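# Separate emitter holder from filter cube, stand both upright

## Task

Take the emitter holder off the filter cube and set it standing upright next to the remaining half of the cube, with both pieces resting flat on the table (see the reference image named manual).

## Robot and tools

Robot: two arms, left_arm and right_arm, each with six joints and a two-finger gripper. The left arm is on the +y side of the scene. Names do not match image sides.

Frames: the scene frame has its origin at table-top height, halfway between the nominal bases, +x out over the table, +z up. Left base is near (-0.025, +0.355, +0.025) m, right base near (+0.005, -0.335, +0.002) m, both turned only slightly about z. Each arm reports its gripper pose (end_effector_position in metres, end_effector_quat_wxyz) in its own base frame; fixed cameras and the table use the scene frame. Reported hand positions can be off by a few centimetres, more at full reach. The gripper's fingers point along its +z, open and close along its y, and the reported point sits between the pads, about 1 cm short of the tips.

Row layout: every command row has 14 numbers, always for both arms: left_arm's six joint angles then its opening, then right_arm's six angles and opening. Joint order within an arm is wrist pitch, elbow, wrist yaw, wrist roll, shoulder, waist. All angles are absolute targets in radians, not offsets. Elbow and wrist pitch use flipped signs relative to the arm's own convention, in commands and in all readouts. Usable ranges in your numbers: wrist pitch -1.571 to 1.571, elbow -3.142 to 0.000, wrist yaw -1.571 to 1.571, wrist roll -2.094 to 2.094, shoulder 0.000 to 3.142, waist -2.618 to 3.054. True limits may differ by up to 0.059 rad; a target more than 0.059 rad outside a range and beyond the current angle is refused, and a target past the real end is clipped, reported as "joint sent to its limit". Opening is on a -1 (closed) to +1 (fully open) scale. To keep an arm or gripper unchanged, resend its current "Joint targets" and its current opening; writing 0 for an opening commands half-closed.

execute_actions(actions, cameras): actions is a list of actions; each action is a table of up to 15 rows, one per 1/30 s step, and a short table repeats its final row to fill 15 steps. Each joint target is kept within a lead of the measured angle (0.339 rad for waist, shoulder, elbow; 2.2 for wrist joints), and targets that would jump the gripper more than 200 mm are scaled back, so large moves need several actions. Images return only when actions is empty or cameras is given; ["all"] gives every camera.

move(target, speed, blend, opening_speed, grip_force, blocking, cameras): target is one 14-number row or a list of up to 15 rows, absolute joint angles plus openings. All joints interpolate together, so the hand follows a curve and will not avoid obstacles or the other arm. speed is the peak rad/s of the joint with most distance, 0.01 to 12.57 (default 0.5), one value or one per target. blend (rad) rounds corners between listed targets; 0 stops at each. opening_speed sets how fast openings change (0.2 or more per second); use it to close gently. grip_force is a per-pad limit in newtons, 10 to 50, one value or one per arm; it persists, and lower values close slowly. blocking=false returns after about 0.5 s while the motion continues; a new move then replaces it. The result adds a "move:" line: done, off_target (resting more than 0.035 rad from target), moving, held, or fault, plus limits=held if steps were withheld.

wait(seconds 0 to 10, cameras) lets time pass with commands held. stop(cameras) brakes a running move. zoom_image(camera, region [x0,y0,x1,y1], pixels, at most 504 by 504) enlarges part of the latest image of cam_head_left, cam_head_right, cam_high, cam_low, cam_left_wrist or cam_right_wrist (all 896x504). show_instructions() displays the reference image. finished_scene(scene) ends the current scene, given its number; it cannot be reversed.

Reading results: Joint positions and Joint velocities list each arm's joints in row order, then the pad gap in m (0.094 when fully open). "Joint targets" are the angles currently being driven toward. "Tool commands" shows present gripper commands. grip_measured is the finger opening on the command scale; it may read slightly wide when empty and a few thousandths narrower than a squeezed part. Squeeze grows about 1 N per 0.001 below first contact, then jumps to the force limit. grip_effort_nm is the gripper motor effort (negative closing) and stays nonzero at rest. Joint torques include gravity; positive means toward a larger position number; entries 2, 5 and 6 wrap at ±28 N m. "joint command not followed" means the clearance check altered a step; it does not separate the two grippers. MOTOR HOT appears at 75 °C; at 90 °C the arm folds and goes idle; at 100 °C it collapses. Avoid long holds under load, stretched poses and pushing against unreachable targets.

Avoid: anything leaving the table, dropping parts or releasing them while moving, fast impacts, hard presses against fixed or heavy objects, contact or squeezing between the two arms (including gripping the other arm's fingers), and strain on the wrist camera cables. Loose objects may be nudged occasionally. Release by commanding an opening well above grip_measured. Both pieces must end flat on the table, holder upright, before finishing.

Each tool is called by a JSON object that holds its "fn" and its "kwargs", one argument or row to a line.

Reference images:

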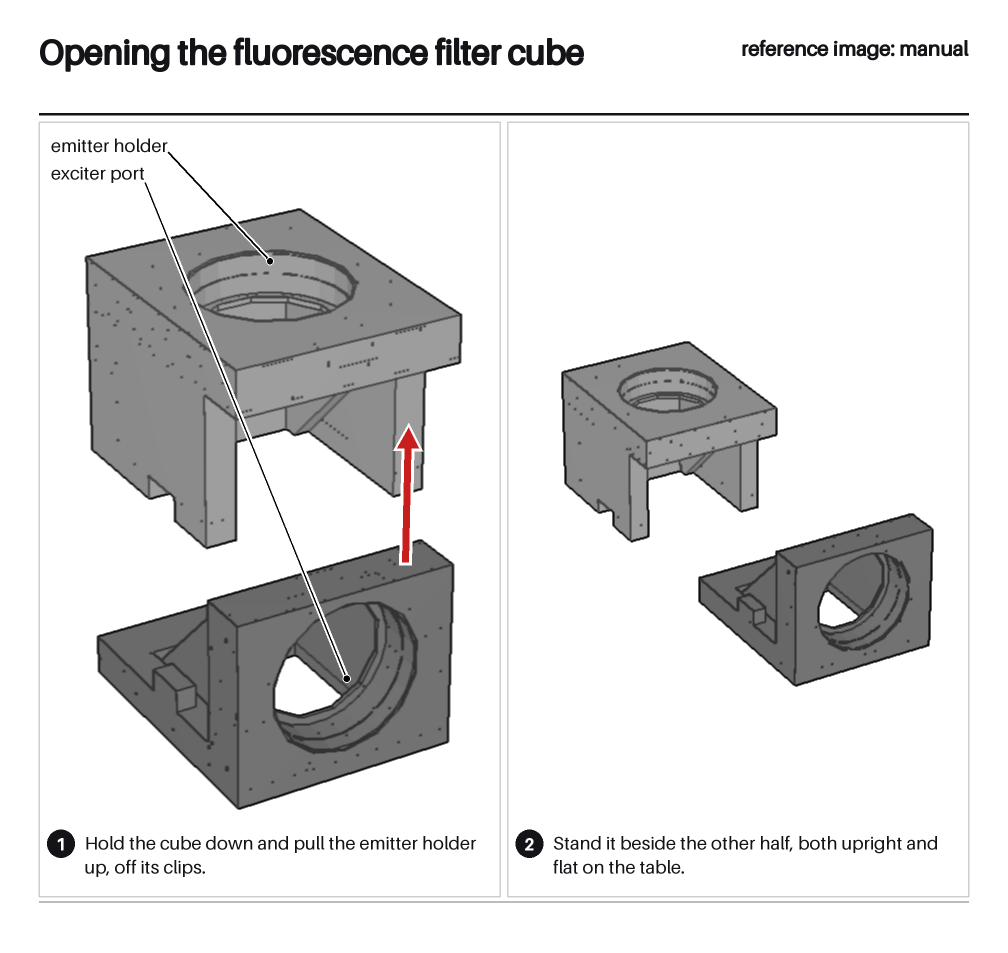

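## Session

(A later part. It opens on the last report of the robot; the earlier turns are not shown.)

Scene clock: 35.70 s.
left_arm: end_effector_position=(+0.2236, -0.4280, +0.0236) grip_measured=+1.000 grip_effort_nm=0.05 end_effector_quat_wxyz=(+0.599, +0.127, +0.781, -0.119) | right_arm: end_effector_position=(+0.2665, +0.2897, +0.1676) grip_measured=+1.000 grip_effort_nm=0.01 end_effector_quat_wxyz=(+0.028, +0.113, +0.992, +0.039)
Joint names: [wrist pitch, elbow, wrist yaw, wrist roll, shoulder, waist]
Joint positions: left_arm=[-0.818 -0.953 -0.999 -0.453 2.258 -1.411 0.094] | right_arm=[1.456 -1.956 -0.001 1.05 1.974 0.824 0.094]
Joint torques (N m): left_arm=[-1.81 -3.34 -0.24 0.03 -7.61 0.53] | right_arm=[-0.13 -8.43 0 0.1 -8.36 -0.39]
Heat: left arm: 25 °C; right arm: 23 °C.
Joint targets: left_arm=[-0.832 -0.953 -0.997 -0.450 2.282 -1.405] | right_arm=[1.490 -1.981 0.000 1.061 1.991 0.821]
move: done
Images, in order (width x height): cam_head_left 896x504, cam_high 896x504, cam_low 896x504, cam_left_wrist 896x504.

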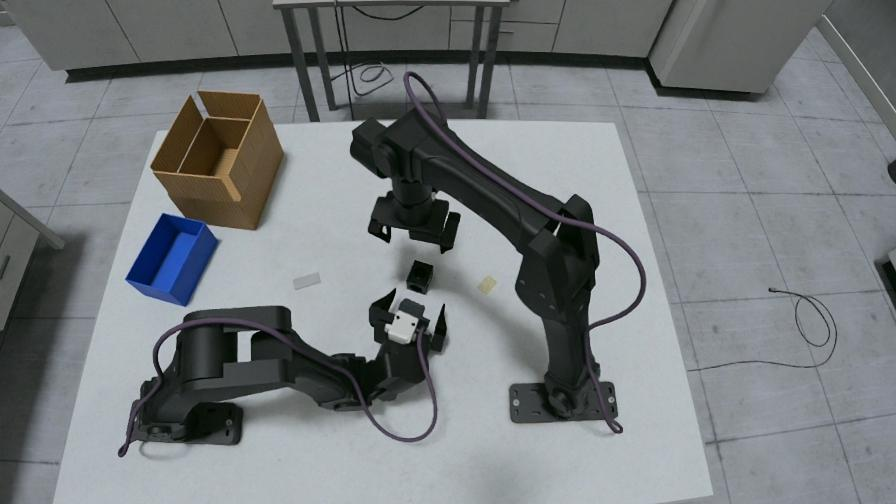

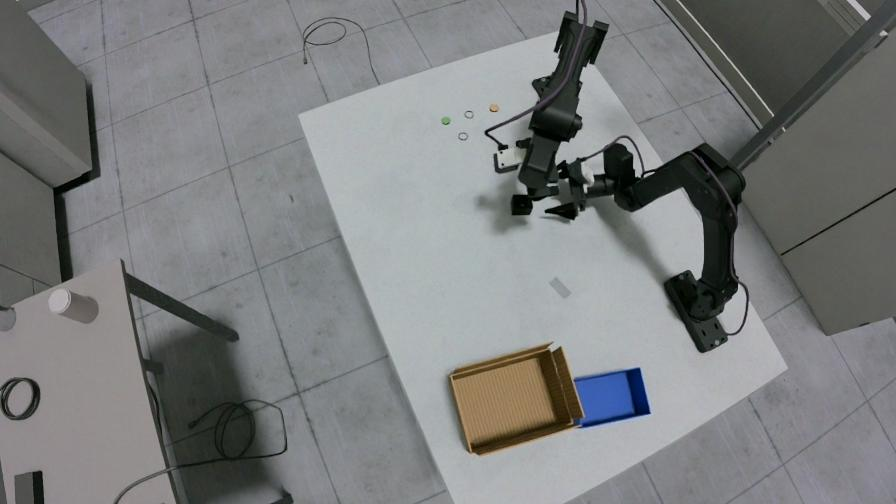

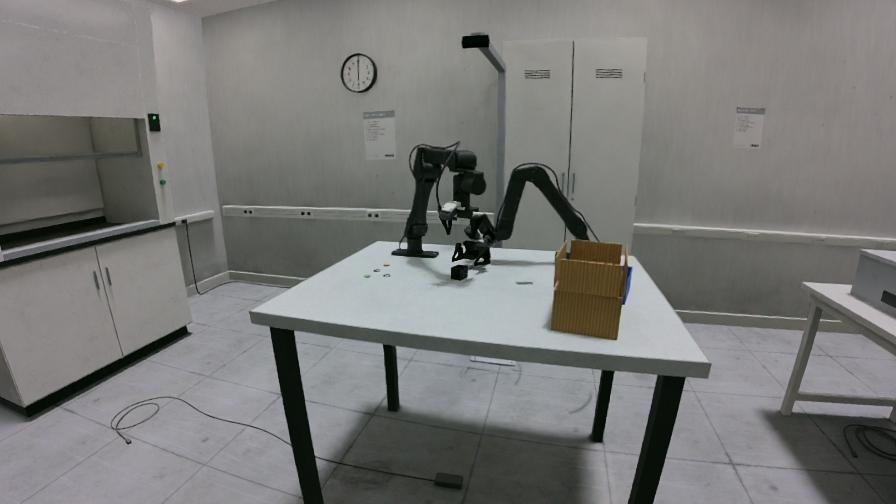

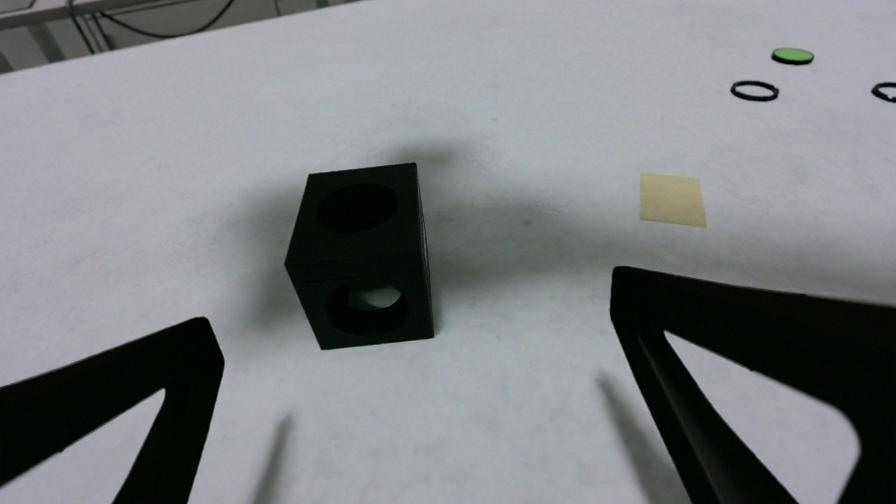

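{"fn": "move", "kwargs": {
  "target": [-0.985,-0.943,-0.948,-0.403,2.388,-1.349,1,1.49,-1.981,0,1.061,1.991,0.821,1],
  "speed": 0.3,
  "cameras": ["cam_head_left","cam_left_wrist","cam_low"]
}}

{"fn": "zoom_image", "kwargs": {
  "camera": "cam_head_left",
  "region": [360, 220, 480, 340]
}}

{"fn": "zoom_image", "kwargs": {
  "camera": "cam_low",
  "region": [420, 220, 540, 300]
}}

Scene clock: 39.13 s.
left_arm: end_effector_position=(+0.2439, -0.4226, -0.0022) grip_measured=+1.000 grip_effort_nm=0.05 end_effector_quat_wxyz=(+0.602, +0.124, +0.780, -0.122) | right_arm: end_effector_position=(+0.2665, +0.2897, +0.1676) grip_measured=+1.000 grip_effort_nm=0.01 end_effector_quat_wxyz=(+0.028, +0.113, +0.992, +0.039)
Joint names: [wrist pitch, elbow, wrist yaw, wrist roll, shoulder, waist]
Joint positions: left_arm=[-0.971 -0.953 -0.951 -0.406 2.362 -1.355 0.094] | right_arm=[1.456 -1.956 -0.001 1.05 1.974 0.824 0.094]
Joint torques (N m): left_arm=[-1.84 -2.15 -0.24 -0.01 -7.69 0.47] | right_arm=[-0.16 -8.42 0.01 0.09 -8.4 -0.27]
Heat: left arm: 25 °C; right arm: 23 °C.
Joint targets: left_arm=[-0.985 -0.943 -0.948 -0.403 2.388 -1.349] | right_arm=[1.490 -1.981 0.000 1.061 1.991 0.821]
move: done
Images, in order (width x height): cam_head_left 896x504, cam_low 896x504, cam_left_wrist 896x504.

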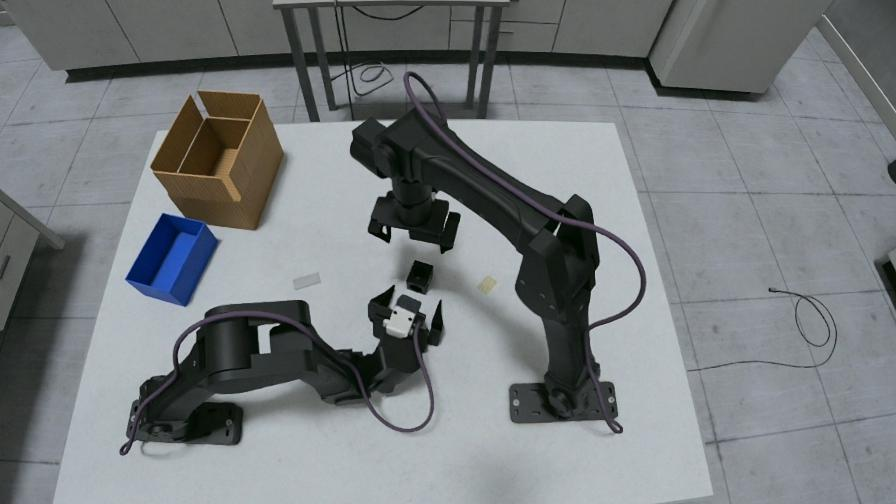

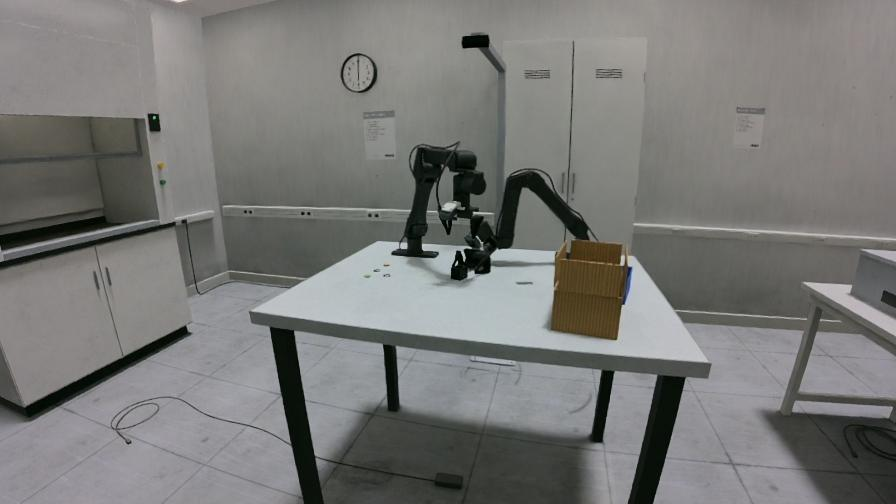

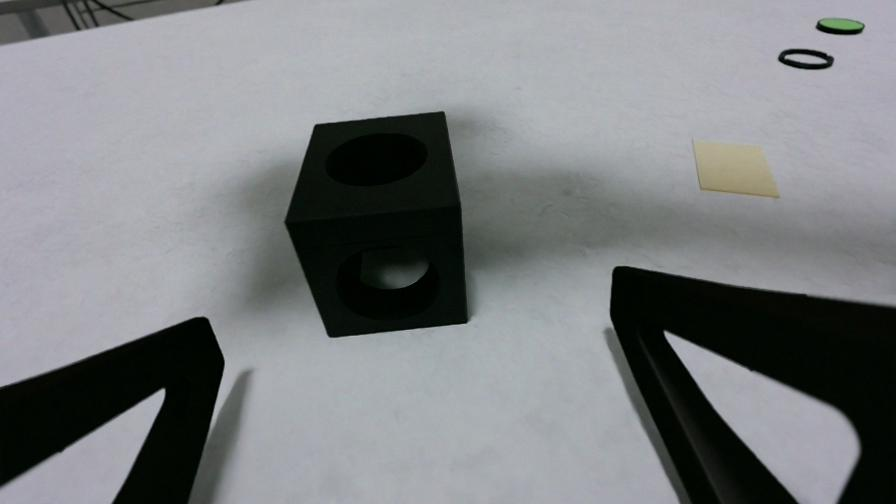

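Scaled by 4.200 from the camera's 896x504 image, which has a finer 1280x720 frame.

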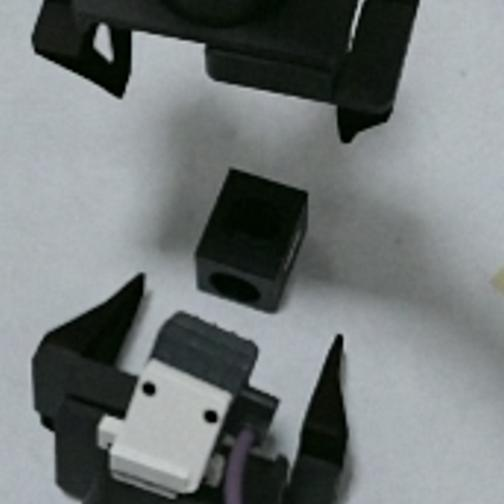

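Scaled by 4.200 from the camera's 896x504 image, which has a finer 1280x720 frame.

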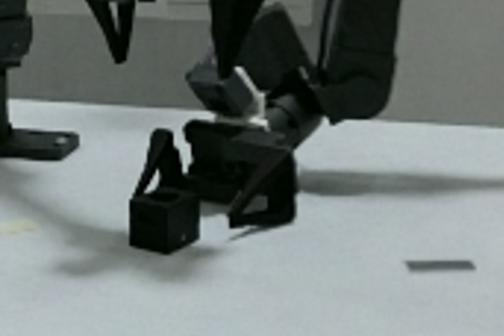

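{"fn": "move", "kwargs": {
  "target": [-1.002,-0.969,-0.905,-0.369,2.403,-1.301,1,1.23,-1.648,0,1.13,1.968,0.7995,1],
  "speed": 0.25,
  "cameras": ["cam_head_left","cam_head_right","cam_high","cam_left_wrist","cam_right_wrist","cam_low"]
}}

{"fn": "zoom_image", "kwargs": {
  "camera": "cam_head_left",
  "region": [360, 220, 480, 340]
}}

{"fn": "zoom_image", "kwargs": {
  "camera": "cam_low",
  "region": [420, 220, 540, 300]
}}

{"fn": "zoom_image", "kwargs": {
  "camera": "cam_high",
  "region": [490, 150, 610, 230]
}}

Scene clock: 58.47 s.
left_arm: end_effector_position=(+0.2600, -0.4183, -0.0038) grip_measured=+1.000 grip_effort_nm=0.05 end_effector_quat_wxyz=(+0.602, +0.127, +0.780, -0.118) | right_arm: end_effector_position=(+0.2640, +0.2781, +0.0919) grip_measured=+1.000 grip_effort_nm=0.01 end_effector_quat_wxyz=(+0.009, +0.155, +0.988, +0.015)
Joint names: [wrist pitch, elbow, wrist yaw, wrist roll, shoulder, waist]
Joint positions: left_arm=[-1 -0.953 -0.912 -0.371 2.371 -1.311 0.094] | right_arm=[1.22 -1.657 -0.002 1.118 1.974 0.808 0.094]
Joint torques (N m): left_arm=[-1.75 -4.25 -0.13 -0.02 -7.32 0.84] | right_arm=[-0.23 -5.12 0.02 0.1 -10.19 -0.79]
Heat: left arm: 27 °C; right arm: 24 °C.
Joint targets: left_arm=[-1.002 -0.969 -0.905 -0.369 2.403 -1.301] | right_arm=[1.230 -1.648 0.000 1.130 1.968 0.799]
move: done

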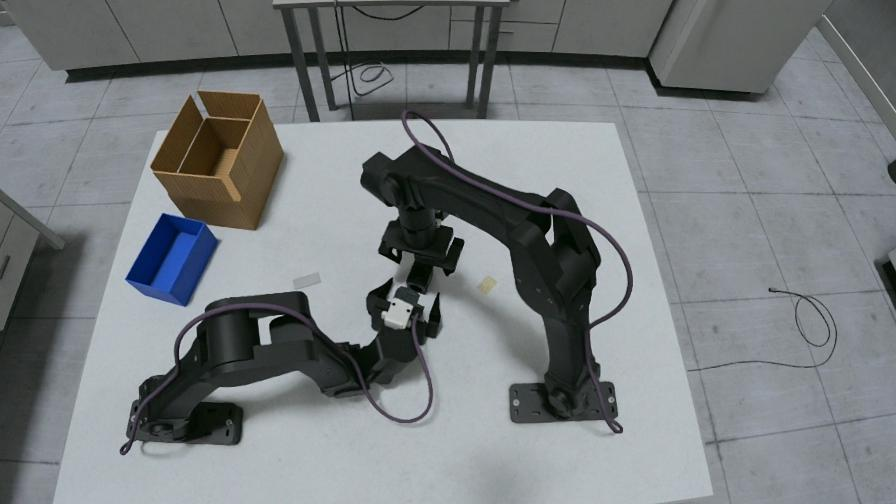

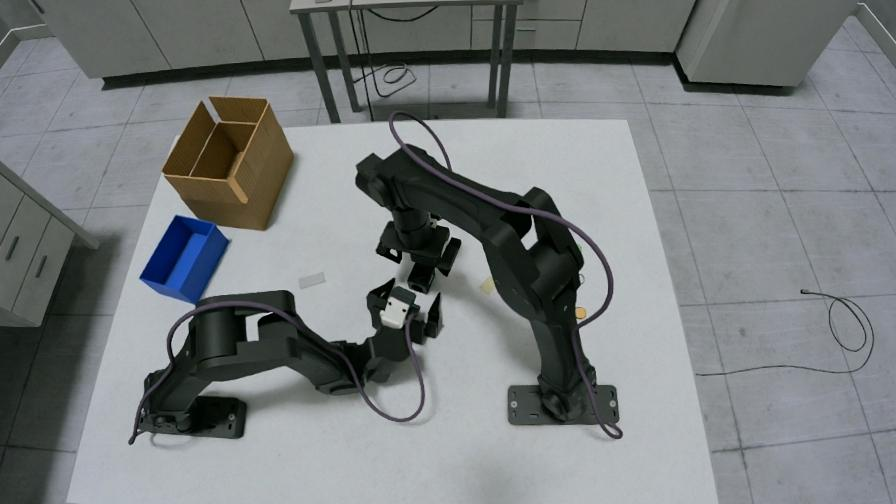

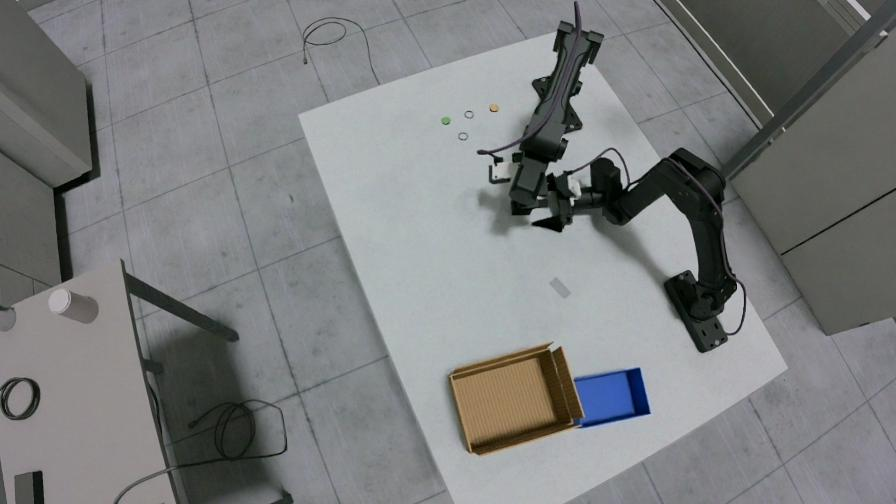

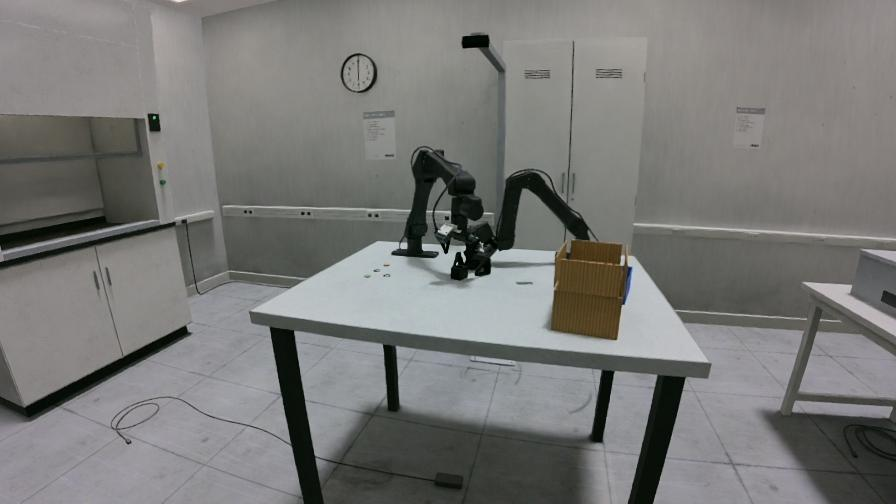

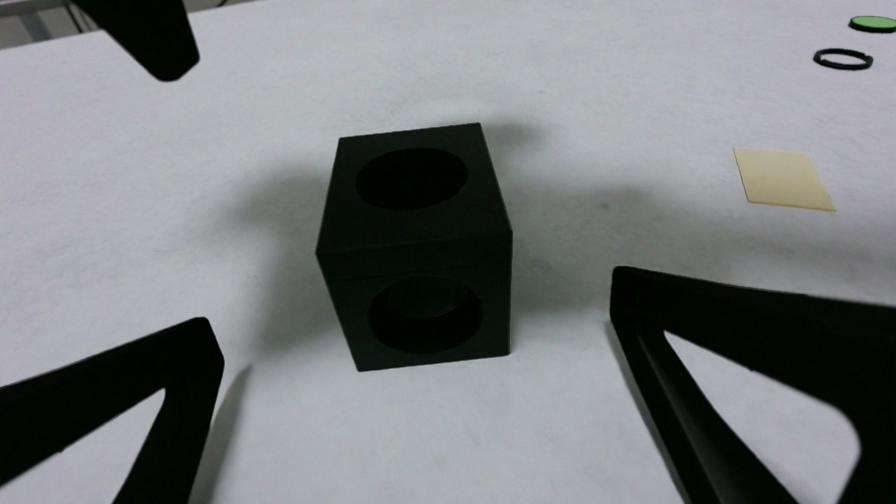

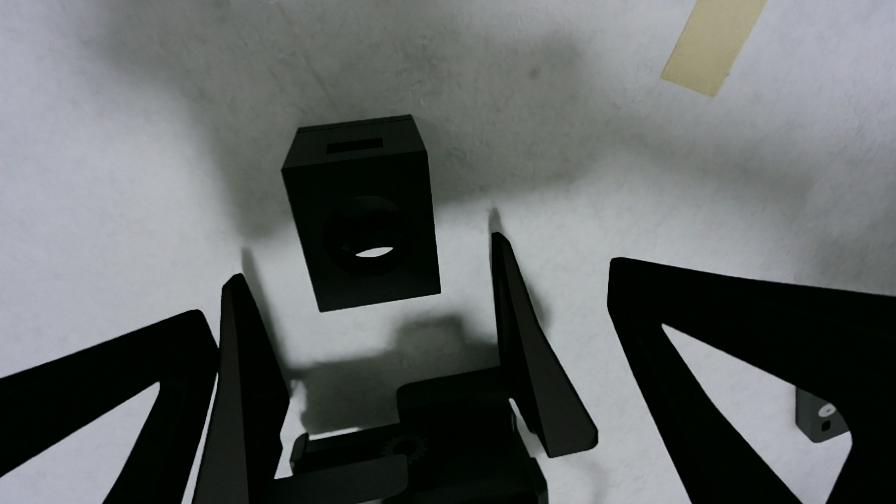

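Scaled by 4.200 from the camera's 896x504 image, which has a finer 1280x720 frame.

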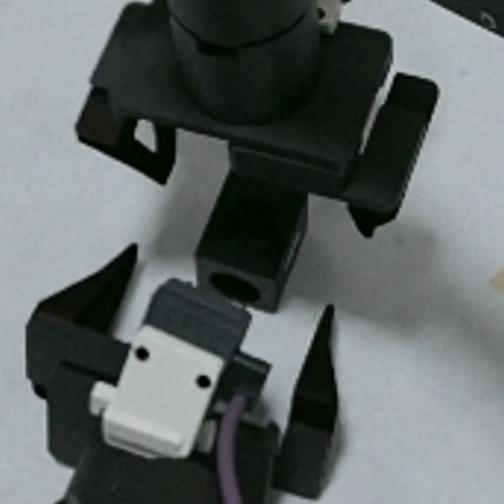

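Scaled by 4.200 from the camera's 896x504 image, which has a finer 1280x720 frame.

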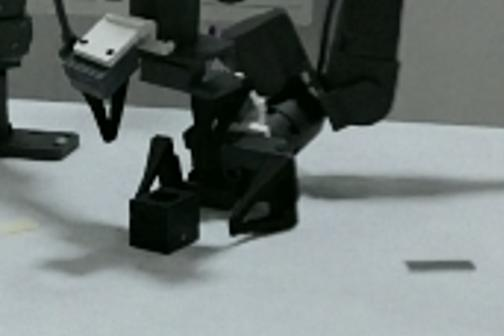

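Scaled by 4.200 from the camera's 896x504 image, which has a finer 1280x720 frame.

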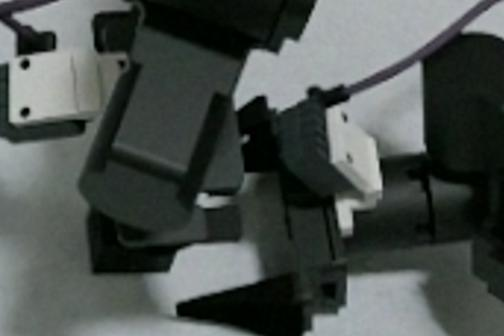

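{"fn": "move", "kwargs": {
  "target": [-0.983,-1.006,-0.897,-0.363,2.417,-1.294,1,1.138,-1.621,0,1.133,2.033,0.803,1],
  "speed": 0.2,
  "cameras": ["cam_head_left","cam_left_wrist","cam_right_wrist","cam_low"]
}}

{"fn": "zoom_image", "kwargs": {
  "camera": "cam_head_left",
  "region": [360, 220, 480, 340]
}}

{"fn": "zoom_image", "kwargs": {
  "camera": "cam_low",
  "region": [420, 220, 540, 300]
}}

Scene clock: 62.47 s.
left_arm: end_effector_position=(+0.2655, -0.4262, -0.0023) grip_measured=+1.000 grip_effort_nm=0.05 end_effector_quat_wxyz=(+0.604, +0.123, +0.778, -0.123) | right_arm: end_effector_position=(+0.2732, +0.2878, +0.0692) grip_measured=+1.000 grip_effort_nm=0.01 end_effector_quat_wxyz=(+0.014, +0.156, +0.987, +0.023)
Joint names: [wrist pitch, elbow, wrist yaw, wrist roll, shoulder, waist]
Joint positions: left_arm=[-1 -0.99 -0.904 -0.363 2.388 -1.302 0.094] | right_arm=[1.128 -1.629 -0.002 1.122 2.018 0.808 0.094]
Joint torques (N m): left_arm=[-1.58 -4.18 -0.13 -0.03 -7.71 0.69] | right_arm=[-0.29 -5.26 0.01 0.09 -8.91 -0.49]
Heat: left arm: 27 °C; right arm: 24 °C.
Joint targets: left_arm=[-0.983 -1.006 -0.897 -0.363 2.417 -1.294] | right_arm=[1.138 -1.621 0.000 1.133 2.033 0.803]
move: done
Images, in order (width x height): cam_head_left 896x504, cam_low 896x504, cam_left_wrist 896x504, cam_right_wrist 896x504.

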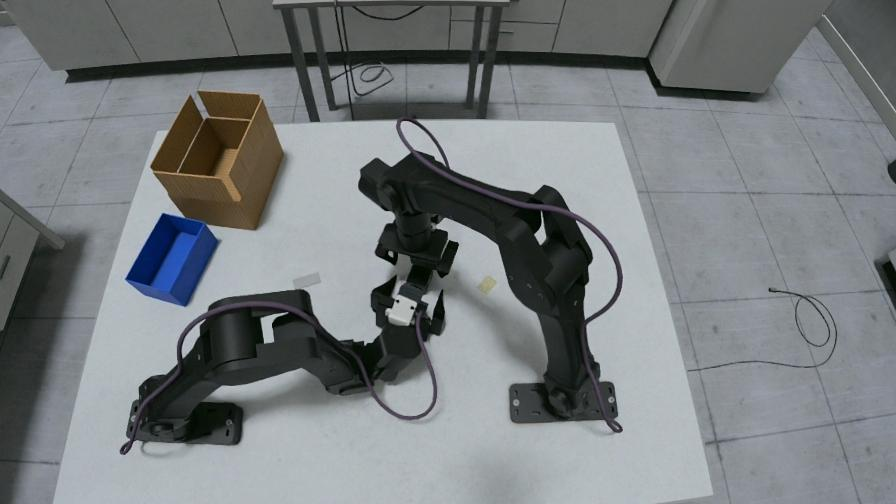

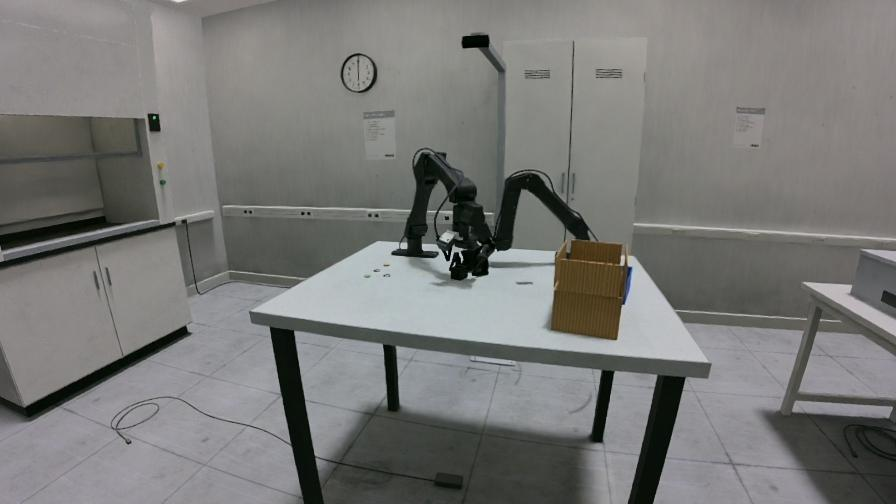

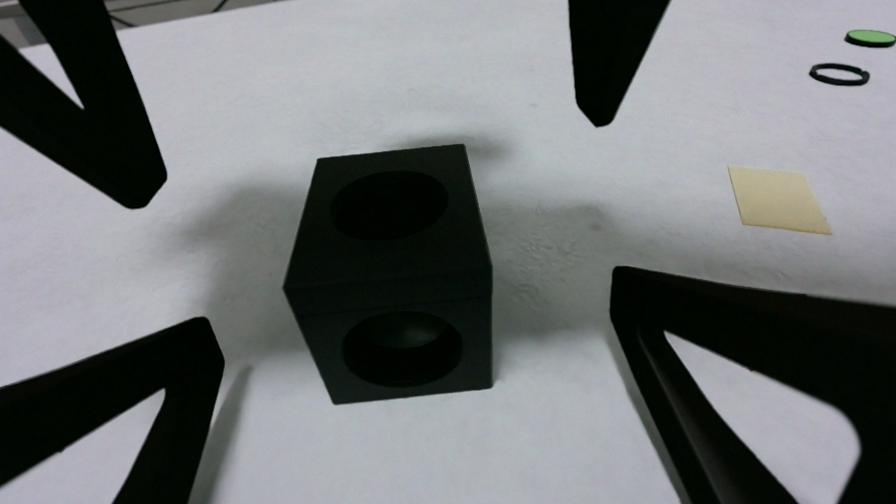

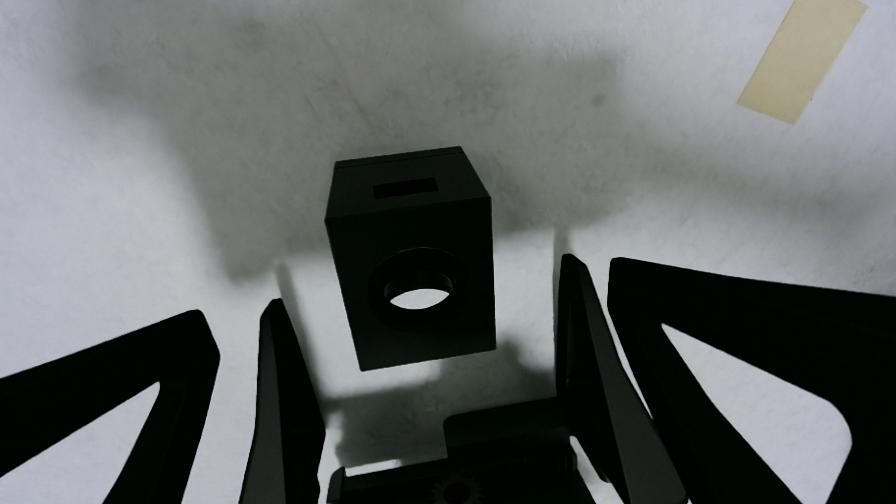

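Scaled by 4.200 from the camera's 896x504 image, which has a finer 1280x720 frame.

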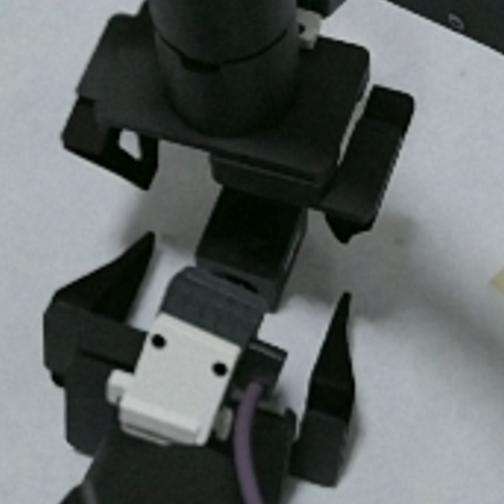

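Scaled by 4.200 from the camera's 896x504 image, which has a finer 1280x720 frame.

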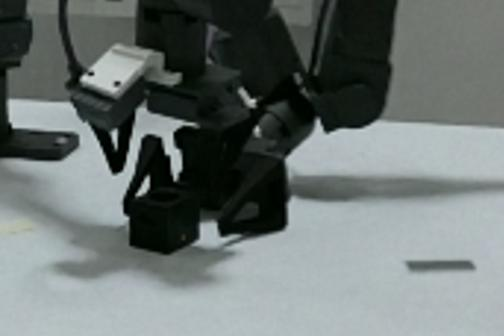

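{"fn": "move", "kwargs": {
  "target": [-0.983,-1.006,-0.897,-0.363,2.417,-1.294,-0.5,1.138,-1.621,0,1.133,2.033,0.803,1],
  "opening_speed": 0.7,
  "cameras": ["cam_left_wrist","cam_right_wrist"]
}}

Scene clock: 66.50 s.
left_arm: end_effector_position=(+0.2654, -0.4265, -0.0025) grip_measured=-0.189 grip_effort_nm=-0.98 end_effector_quat_wxyz=(+0.604, +0.125, +0.778, -0.123) | right_arm: end_effector_position=(+0.2733, +0.2879, +0.0692) grip_measured=+1.000 grip_effort_nm=0.01 end_effector_quat_wxyz=(+0.014, +0.156, +0.987, +0.023)
Joint names: [wrist pitch, elbow, wrist yaw, wrist roll, shoulder, waist]
Joint positions: left_arm=[-0.999 -0.99 -0.902 -0.362 2.388 -1.302 0.038] | right_arm=[1.128 -1.629 -0.002 1.122 2.018 0.808 0.094]
Joint torques (N m): left_arm=[-1.59 -4.23 -0.14 -0.03 -7.75 0.68] | right_arm=[-0.28 -5.18 0.02 0.09 -8.83 -0.5]
Heat: left arm: 27 °C; right arm: 24 °C.
Joint targets: left_arm=[-0.983 -1.006 -0.897 -0.363 2.417 -1.294] | right_arm=[1.138 -1.621 0.000 1.133 2.033 0.803]
move: done
Images, in order (width x height): cam_left_wrist 896x504, cam_right_wrist 896x504.

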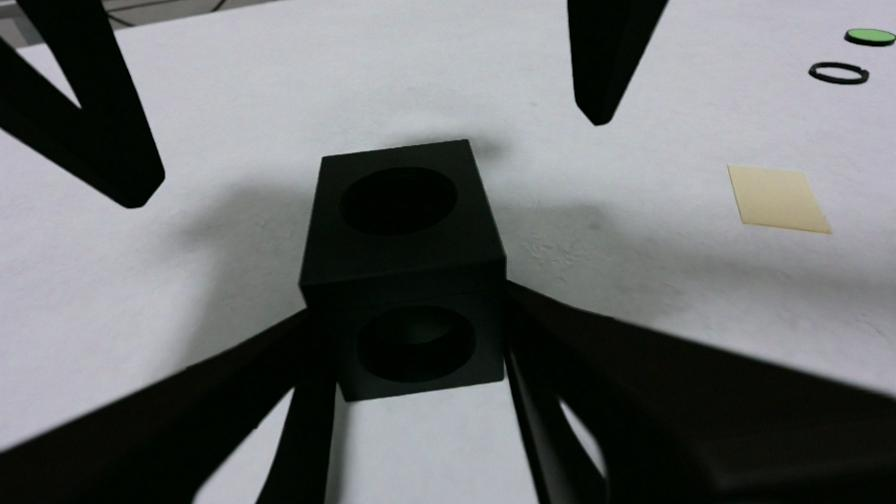

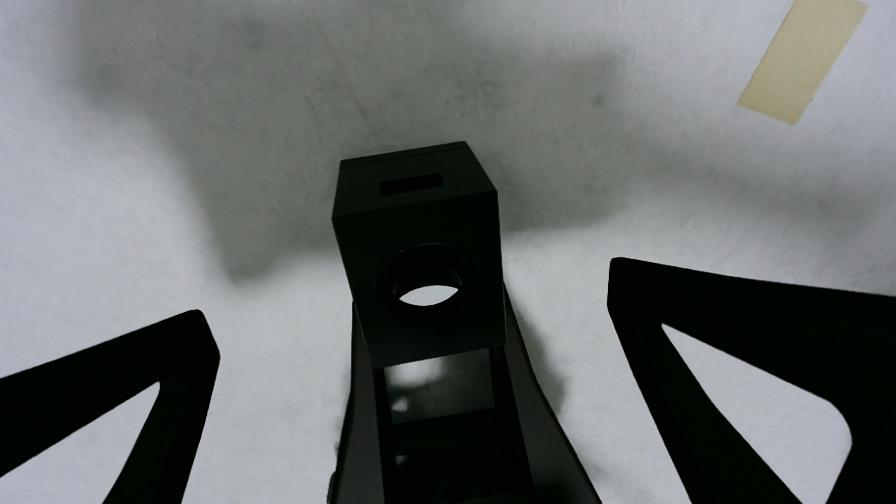

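{"fn": "move", "kwargs": {
  "target": [
    [-0.983,-1.006,-0.897,-0.363,2.417,-1.294,0.0,1.138,-1.621,0,1.133,2.033,0.803,1],
    [-0.985,-0.981,-0.915,-0.377,2.404,-1.312,0.0,1.138,-1.621,0,1.133,2.033,0.803,1]
  ],
  "opening_speed": 1.5,
  "speed": 0.1,
  "cameras": ["cam_left_wrist","cam_right_wrist"]
}}

Scene clock: 69.00 s.
left_arm: end_effector_position=(+0.2640, -0.4270, -0.0023) grip_measured=-0.002 grip_effort_nm=0.14 end_effector_quat_wxyz=(+0.604, +0.124, +0.778, -0.124) | right_arm: end_effector_position=(+0.2733, +0.2879, +0.0692) grip_measured=+1.000 grip_effort_nm=0.01 end_effector_quat_wxyz=(+0.014, +0.156, +0.987, +0.023)
Joint names: [wrist pitch, elbow, wrist yaw, wrist roll, shoulder, waist]
Joint positions: left_arm=[-0.999 -0.99 -0.905 -0.365 2.388 -1.306 0.047] | right_arm=[1.128 -1.629 -0.002 1.122 2.018 0.808 0.094]
Joint torques (N m): left_arm=[-1.6 -2.28 -0.27 -0.17 -8.62 -0.49] | right_arm=[-0.28 -5.22 0.01 0.09 -8.91 -0.53]
Heat: left arm: 27 °C; right arm: 25 °C.
Joint targets: left_arm=[-0.985 -0.981 -0.915 -0.377 2.404 -1.312] | right_arm=[1.138 -1.621 0.000 1.133 2.033 0.803]
move: done
Images, in order (width x height): cam_left_wrist 896x504, cam_right_wrist 896x504.

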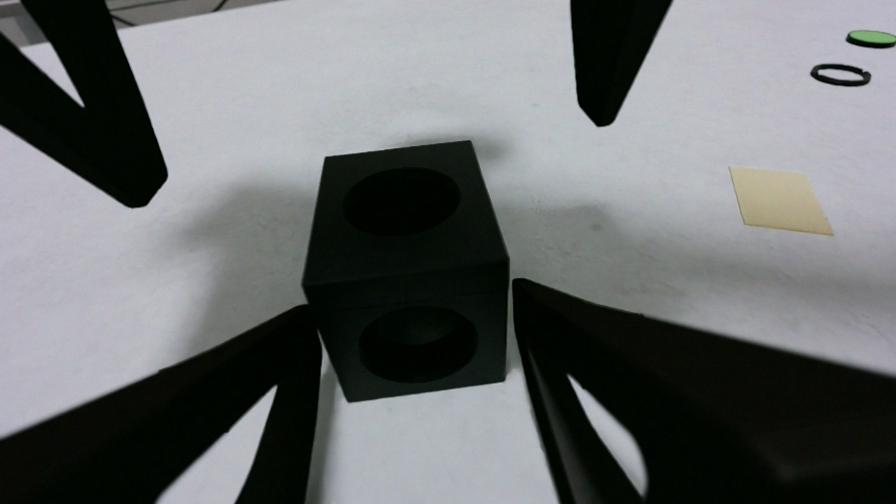

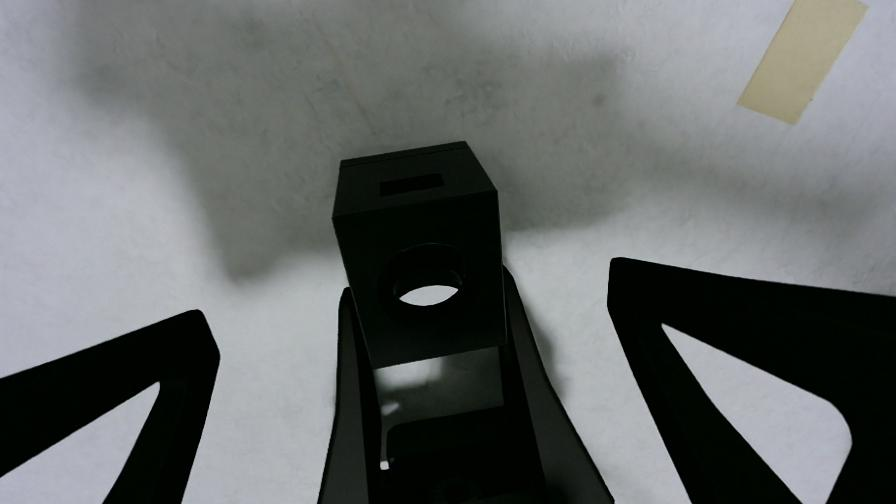

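{"fn": "move", "kwargs": {
  "target": [-0.985,-0.958,-0.927,-0.38,2.39,-1.33,0.0,1.138,-1.621,0,1.133,2.033,0.803,1],
  "speed": 0.1,
  "cameras": ["cam_left_wrist","cam_right_wrist"]
}}

Scene clock: 70.53 s.
left_arm: end_effector_position=(+0.2592, -0.4231, -0.0033) grip_measured=-0.002 grip_effort_nm=0.14 end_effector_quat_wxyz=(+0.607, +0.123, +0.776, -0.119) | right_arm: end_effector_position=(+0.2733, +0.2879, +0.0692) grip_measured=+1.000 grip_effort_nm=0.01 end_effector_quat_wxyz=(+0.014, +0.156, +0.987, +0.023)
Joint names: [wrist pitch, elbow, wrist yaw, wrist roll, shoulder, waist]
Joint positions: left_arm=[-1.009 -0.976 -0.929 -0.366 2.388 -1.319 0.047] | right_arm=[1.128 -1.629 -0.002 1.122 2.018 0.808 0.094]
Joint torques (N m): left_arm=[-1.5 -1.63 -0.18 -0.2 -9.54 -0.9] | right_arm=[-0.29 -5.24 0.03 0.1 -8.9 -0.47]
Heat: left arm: 27 °C; right arm: 25 °C.
Joint targets: left_arm=[-0.985 -0.958 -0.927 -0.380 2.390 -1.330] | right_arm=[1.138 -1.621 0.000 1.133 2.033 0.803]
move: done
Images, in order (width x height): cam_left_wrist 896x504, cam_right_wrist 896x504.

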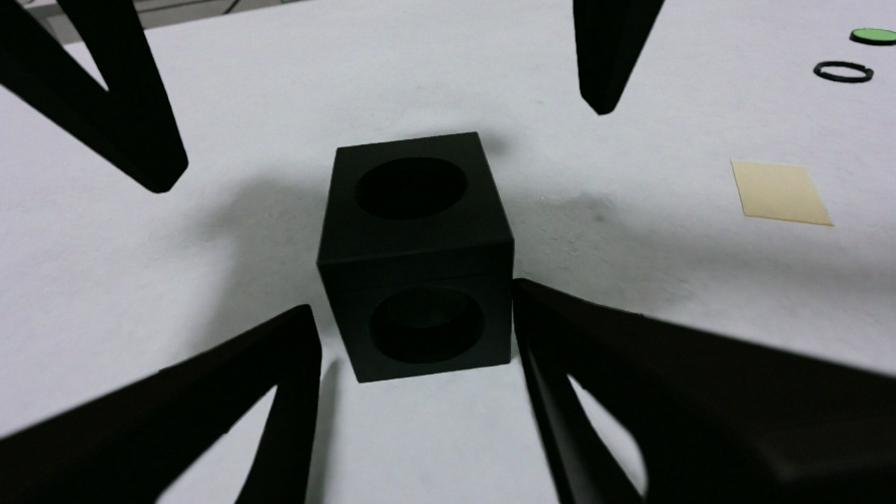

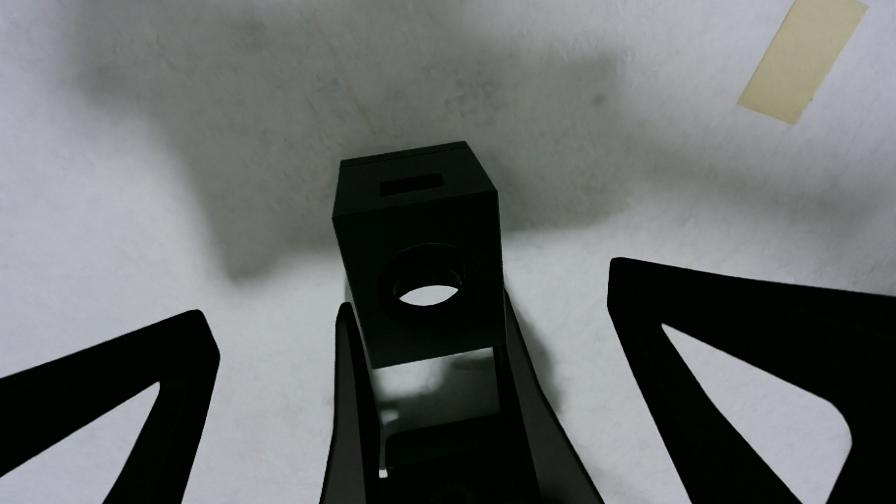

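{"fn": "move", "kwargs": {
  "target": [-0.985,-0.962,-0.945,-0.38,2.39,-1.343,0.0,1.138,-1.621,0,1.133,2.033,0.803,1],
  "speed": 0.1,
  "cameras": ["cam_left_wrist","cam_right_wrist"]
}}

Scene clock: 71.90 s.
left_arm: end_effector_position=(+0.2534, -0.4251, -0.0026) grip_measured=-0.001 grip_effort_nm=0.13 end_effector_quat_wxyz=(+0.608, +0.125, +0.775, -0.119) | right_arm: end_effector_position=(+0.2733, +0.2879, +0.0692) grip_measured=+1.000 grip_effort_nm=0.01 end_effector_quat_wxyz=(+0.014, +0.156, +0.987, +0.023)
Joint names: [wrist pitch, elbow, wrist yaw, wrist roll, shoulder, waist]
Joint positions: left_arm=[-1.009 -0.976 -0.941 -0.366 2.388 -1.334 0.047] | right_arm=[1.128 -1.629 -0.002 1.122 2.018 0.808 0.094]
Joint torques (N m): left_arm=[-1.47 -1.92 -0.24 -0.19 -9.54 -0.64] | right_arm=[-0.28 -5.23 0.03 0.1 -8.9 -0.43]
Heat: left arm: 27 °C; right arm: 25 °C.
Joint targets: left_arm=[-0.985 -0.962 -0.945 -0.380 2.390 -1.343] | right_arm=[1.138 -1.621 0.000 1.133 2.033 0.803]
move: done
Images, in order (width x height): cam_left_wrist 896x504, cam_right_wrist 896x504.

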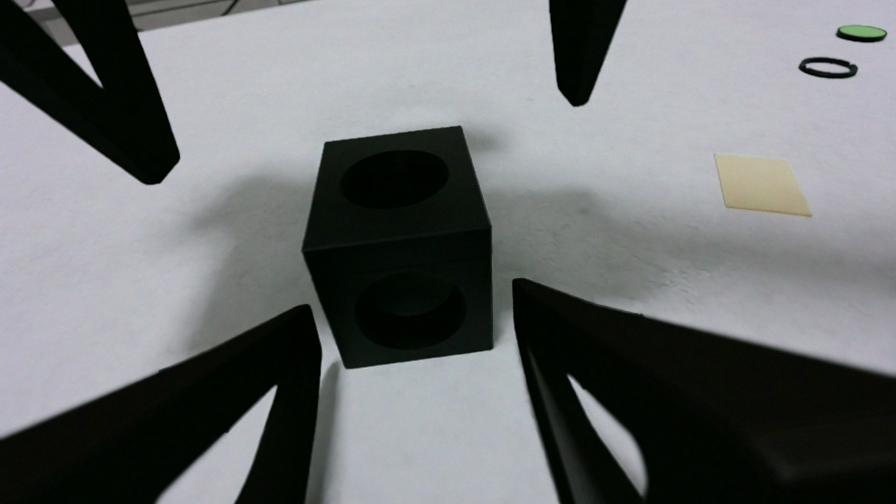

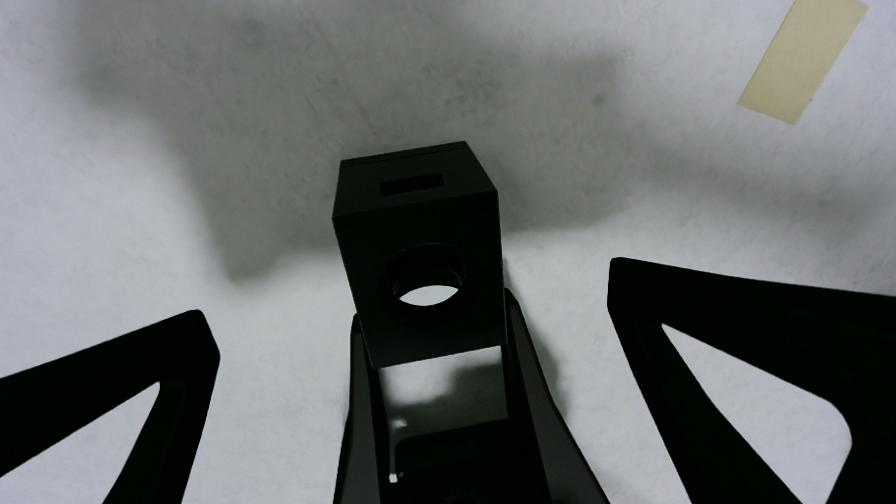

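{"fn": "move", "kwargs": {
  "target": [-0.985,-0.962,-0.945,-0.38,2.39,-1.343,-0.6,1.138,-1.621,0,1.133,2.033,0.803,1],
  "opening_speed": 0.6,
  "cameras": ["cam_left_wrist","cam_right_wrist"]
}}

{"fn": "zoom_image", "kwargs": {
  "camera": "cam_right_wrist",
  "region": [300, 120, 560, 400]
}}

Scene clock: 73.33 s.
left_arm: end_effector_position=(+0.2537, -0.4239, -0.0028) grip_measured=-0.243 grip_effort_nm=-0.97 end_effector_quat_wxyz=(+0.609, +0.124, +0.775, -0.117) | right_arm: end_effector_position=(+0.2733, +0.2879, +0.0692) grip_measured=+1.000 grip_effort_nm=0.01 end_effector_quat_wxyz=(+0.014, +0.156, +0.987, +0.023)
Joint names: [wrist pitch, elbow, wrist yaw, wrist roll, shoulder, waist]
Joint positions: left_arm=[-1.008 -0.974 -0.946 -0.366 2.388 -1.334 0.036] | right_arm=[1.128 -1.629 -0.002 1.122 2.018 0.808 0.094]
Joint torques (N m): left_arm=[-1.48 -1.99 -0.2 -0.2 -9.52 -0.66] | right_arm=[-0.29 -5.18 0.03 0.11 -8.91 -0.44]
Heat: left arm: 27 °C; right arm: 25 °C.
Joint targets: left_arm=[-0.985 -0.962 -0.945 -0.380 2.390 -1.343] | right_arm=[1.138 -1.621 0.000 1.133 2.033 0.803]
move: done
Images, in order (width x height): cam_left_wrist 896x504, cam_right_wrist 896x504.

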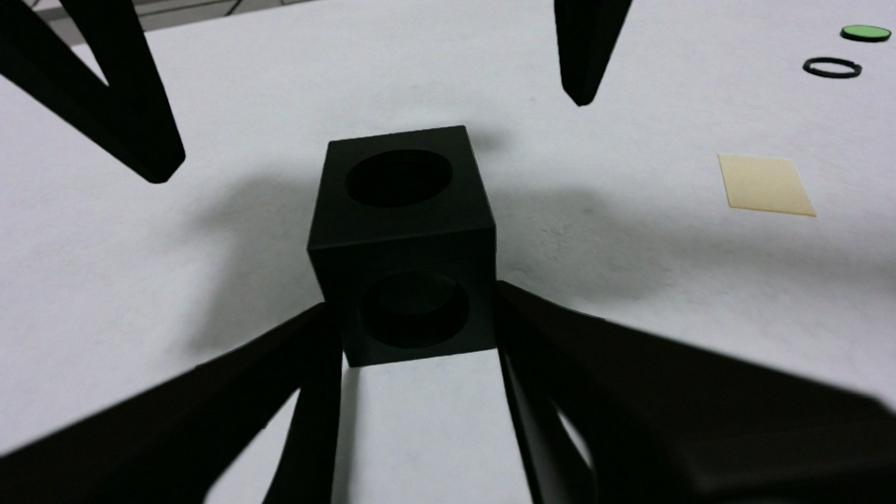

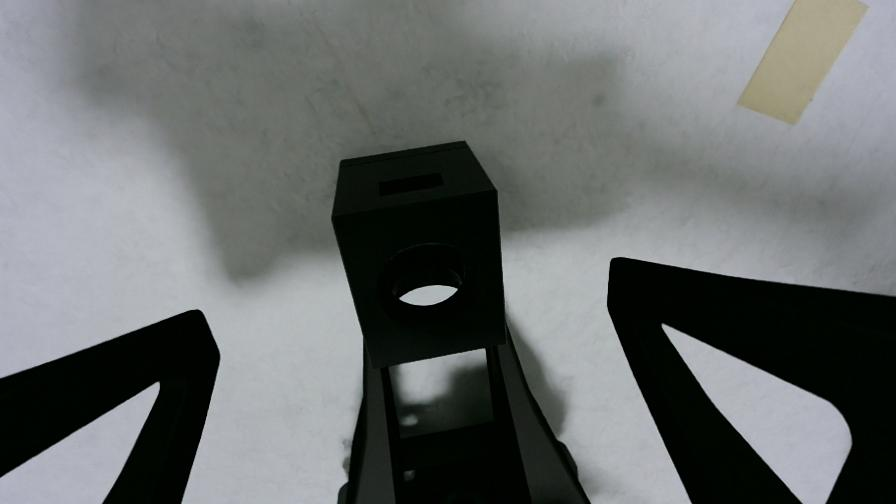

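Scaled by 1.800 from the camera's 896x504 image, which has a finer 1280x720 frame.

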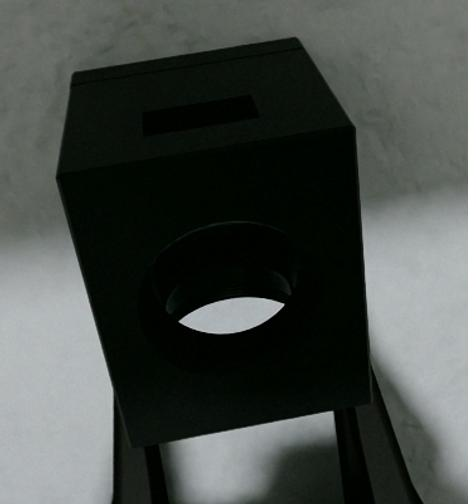

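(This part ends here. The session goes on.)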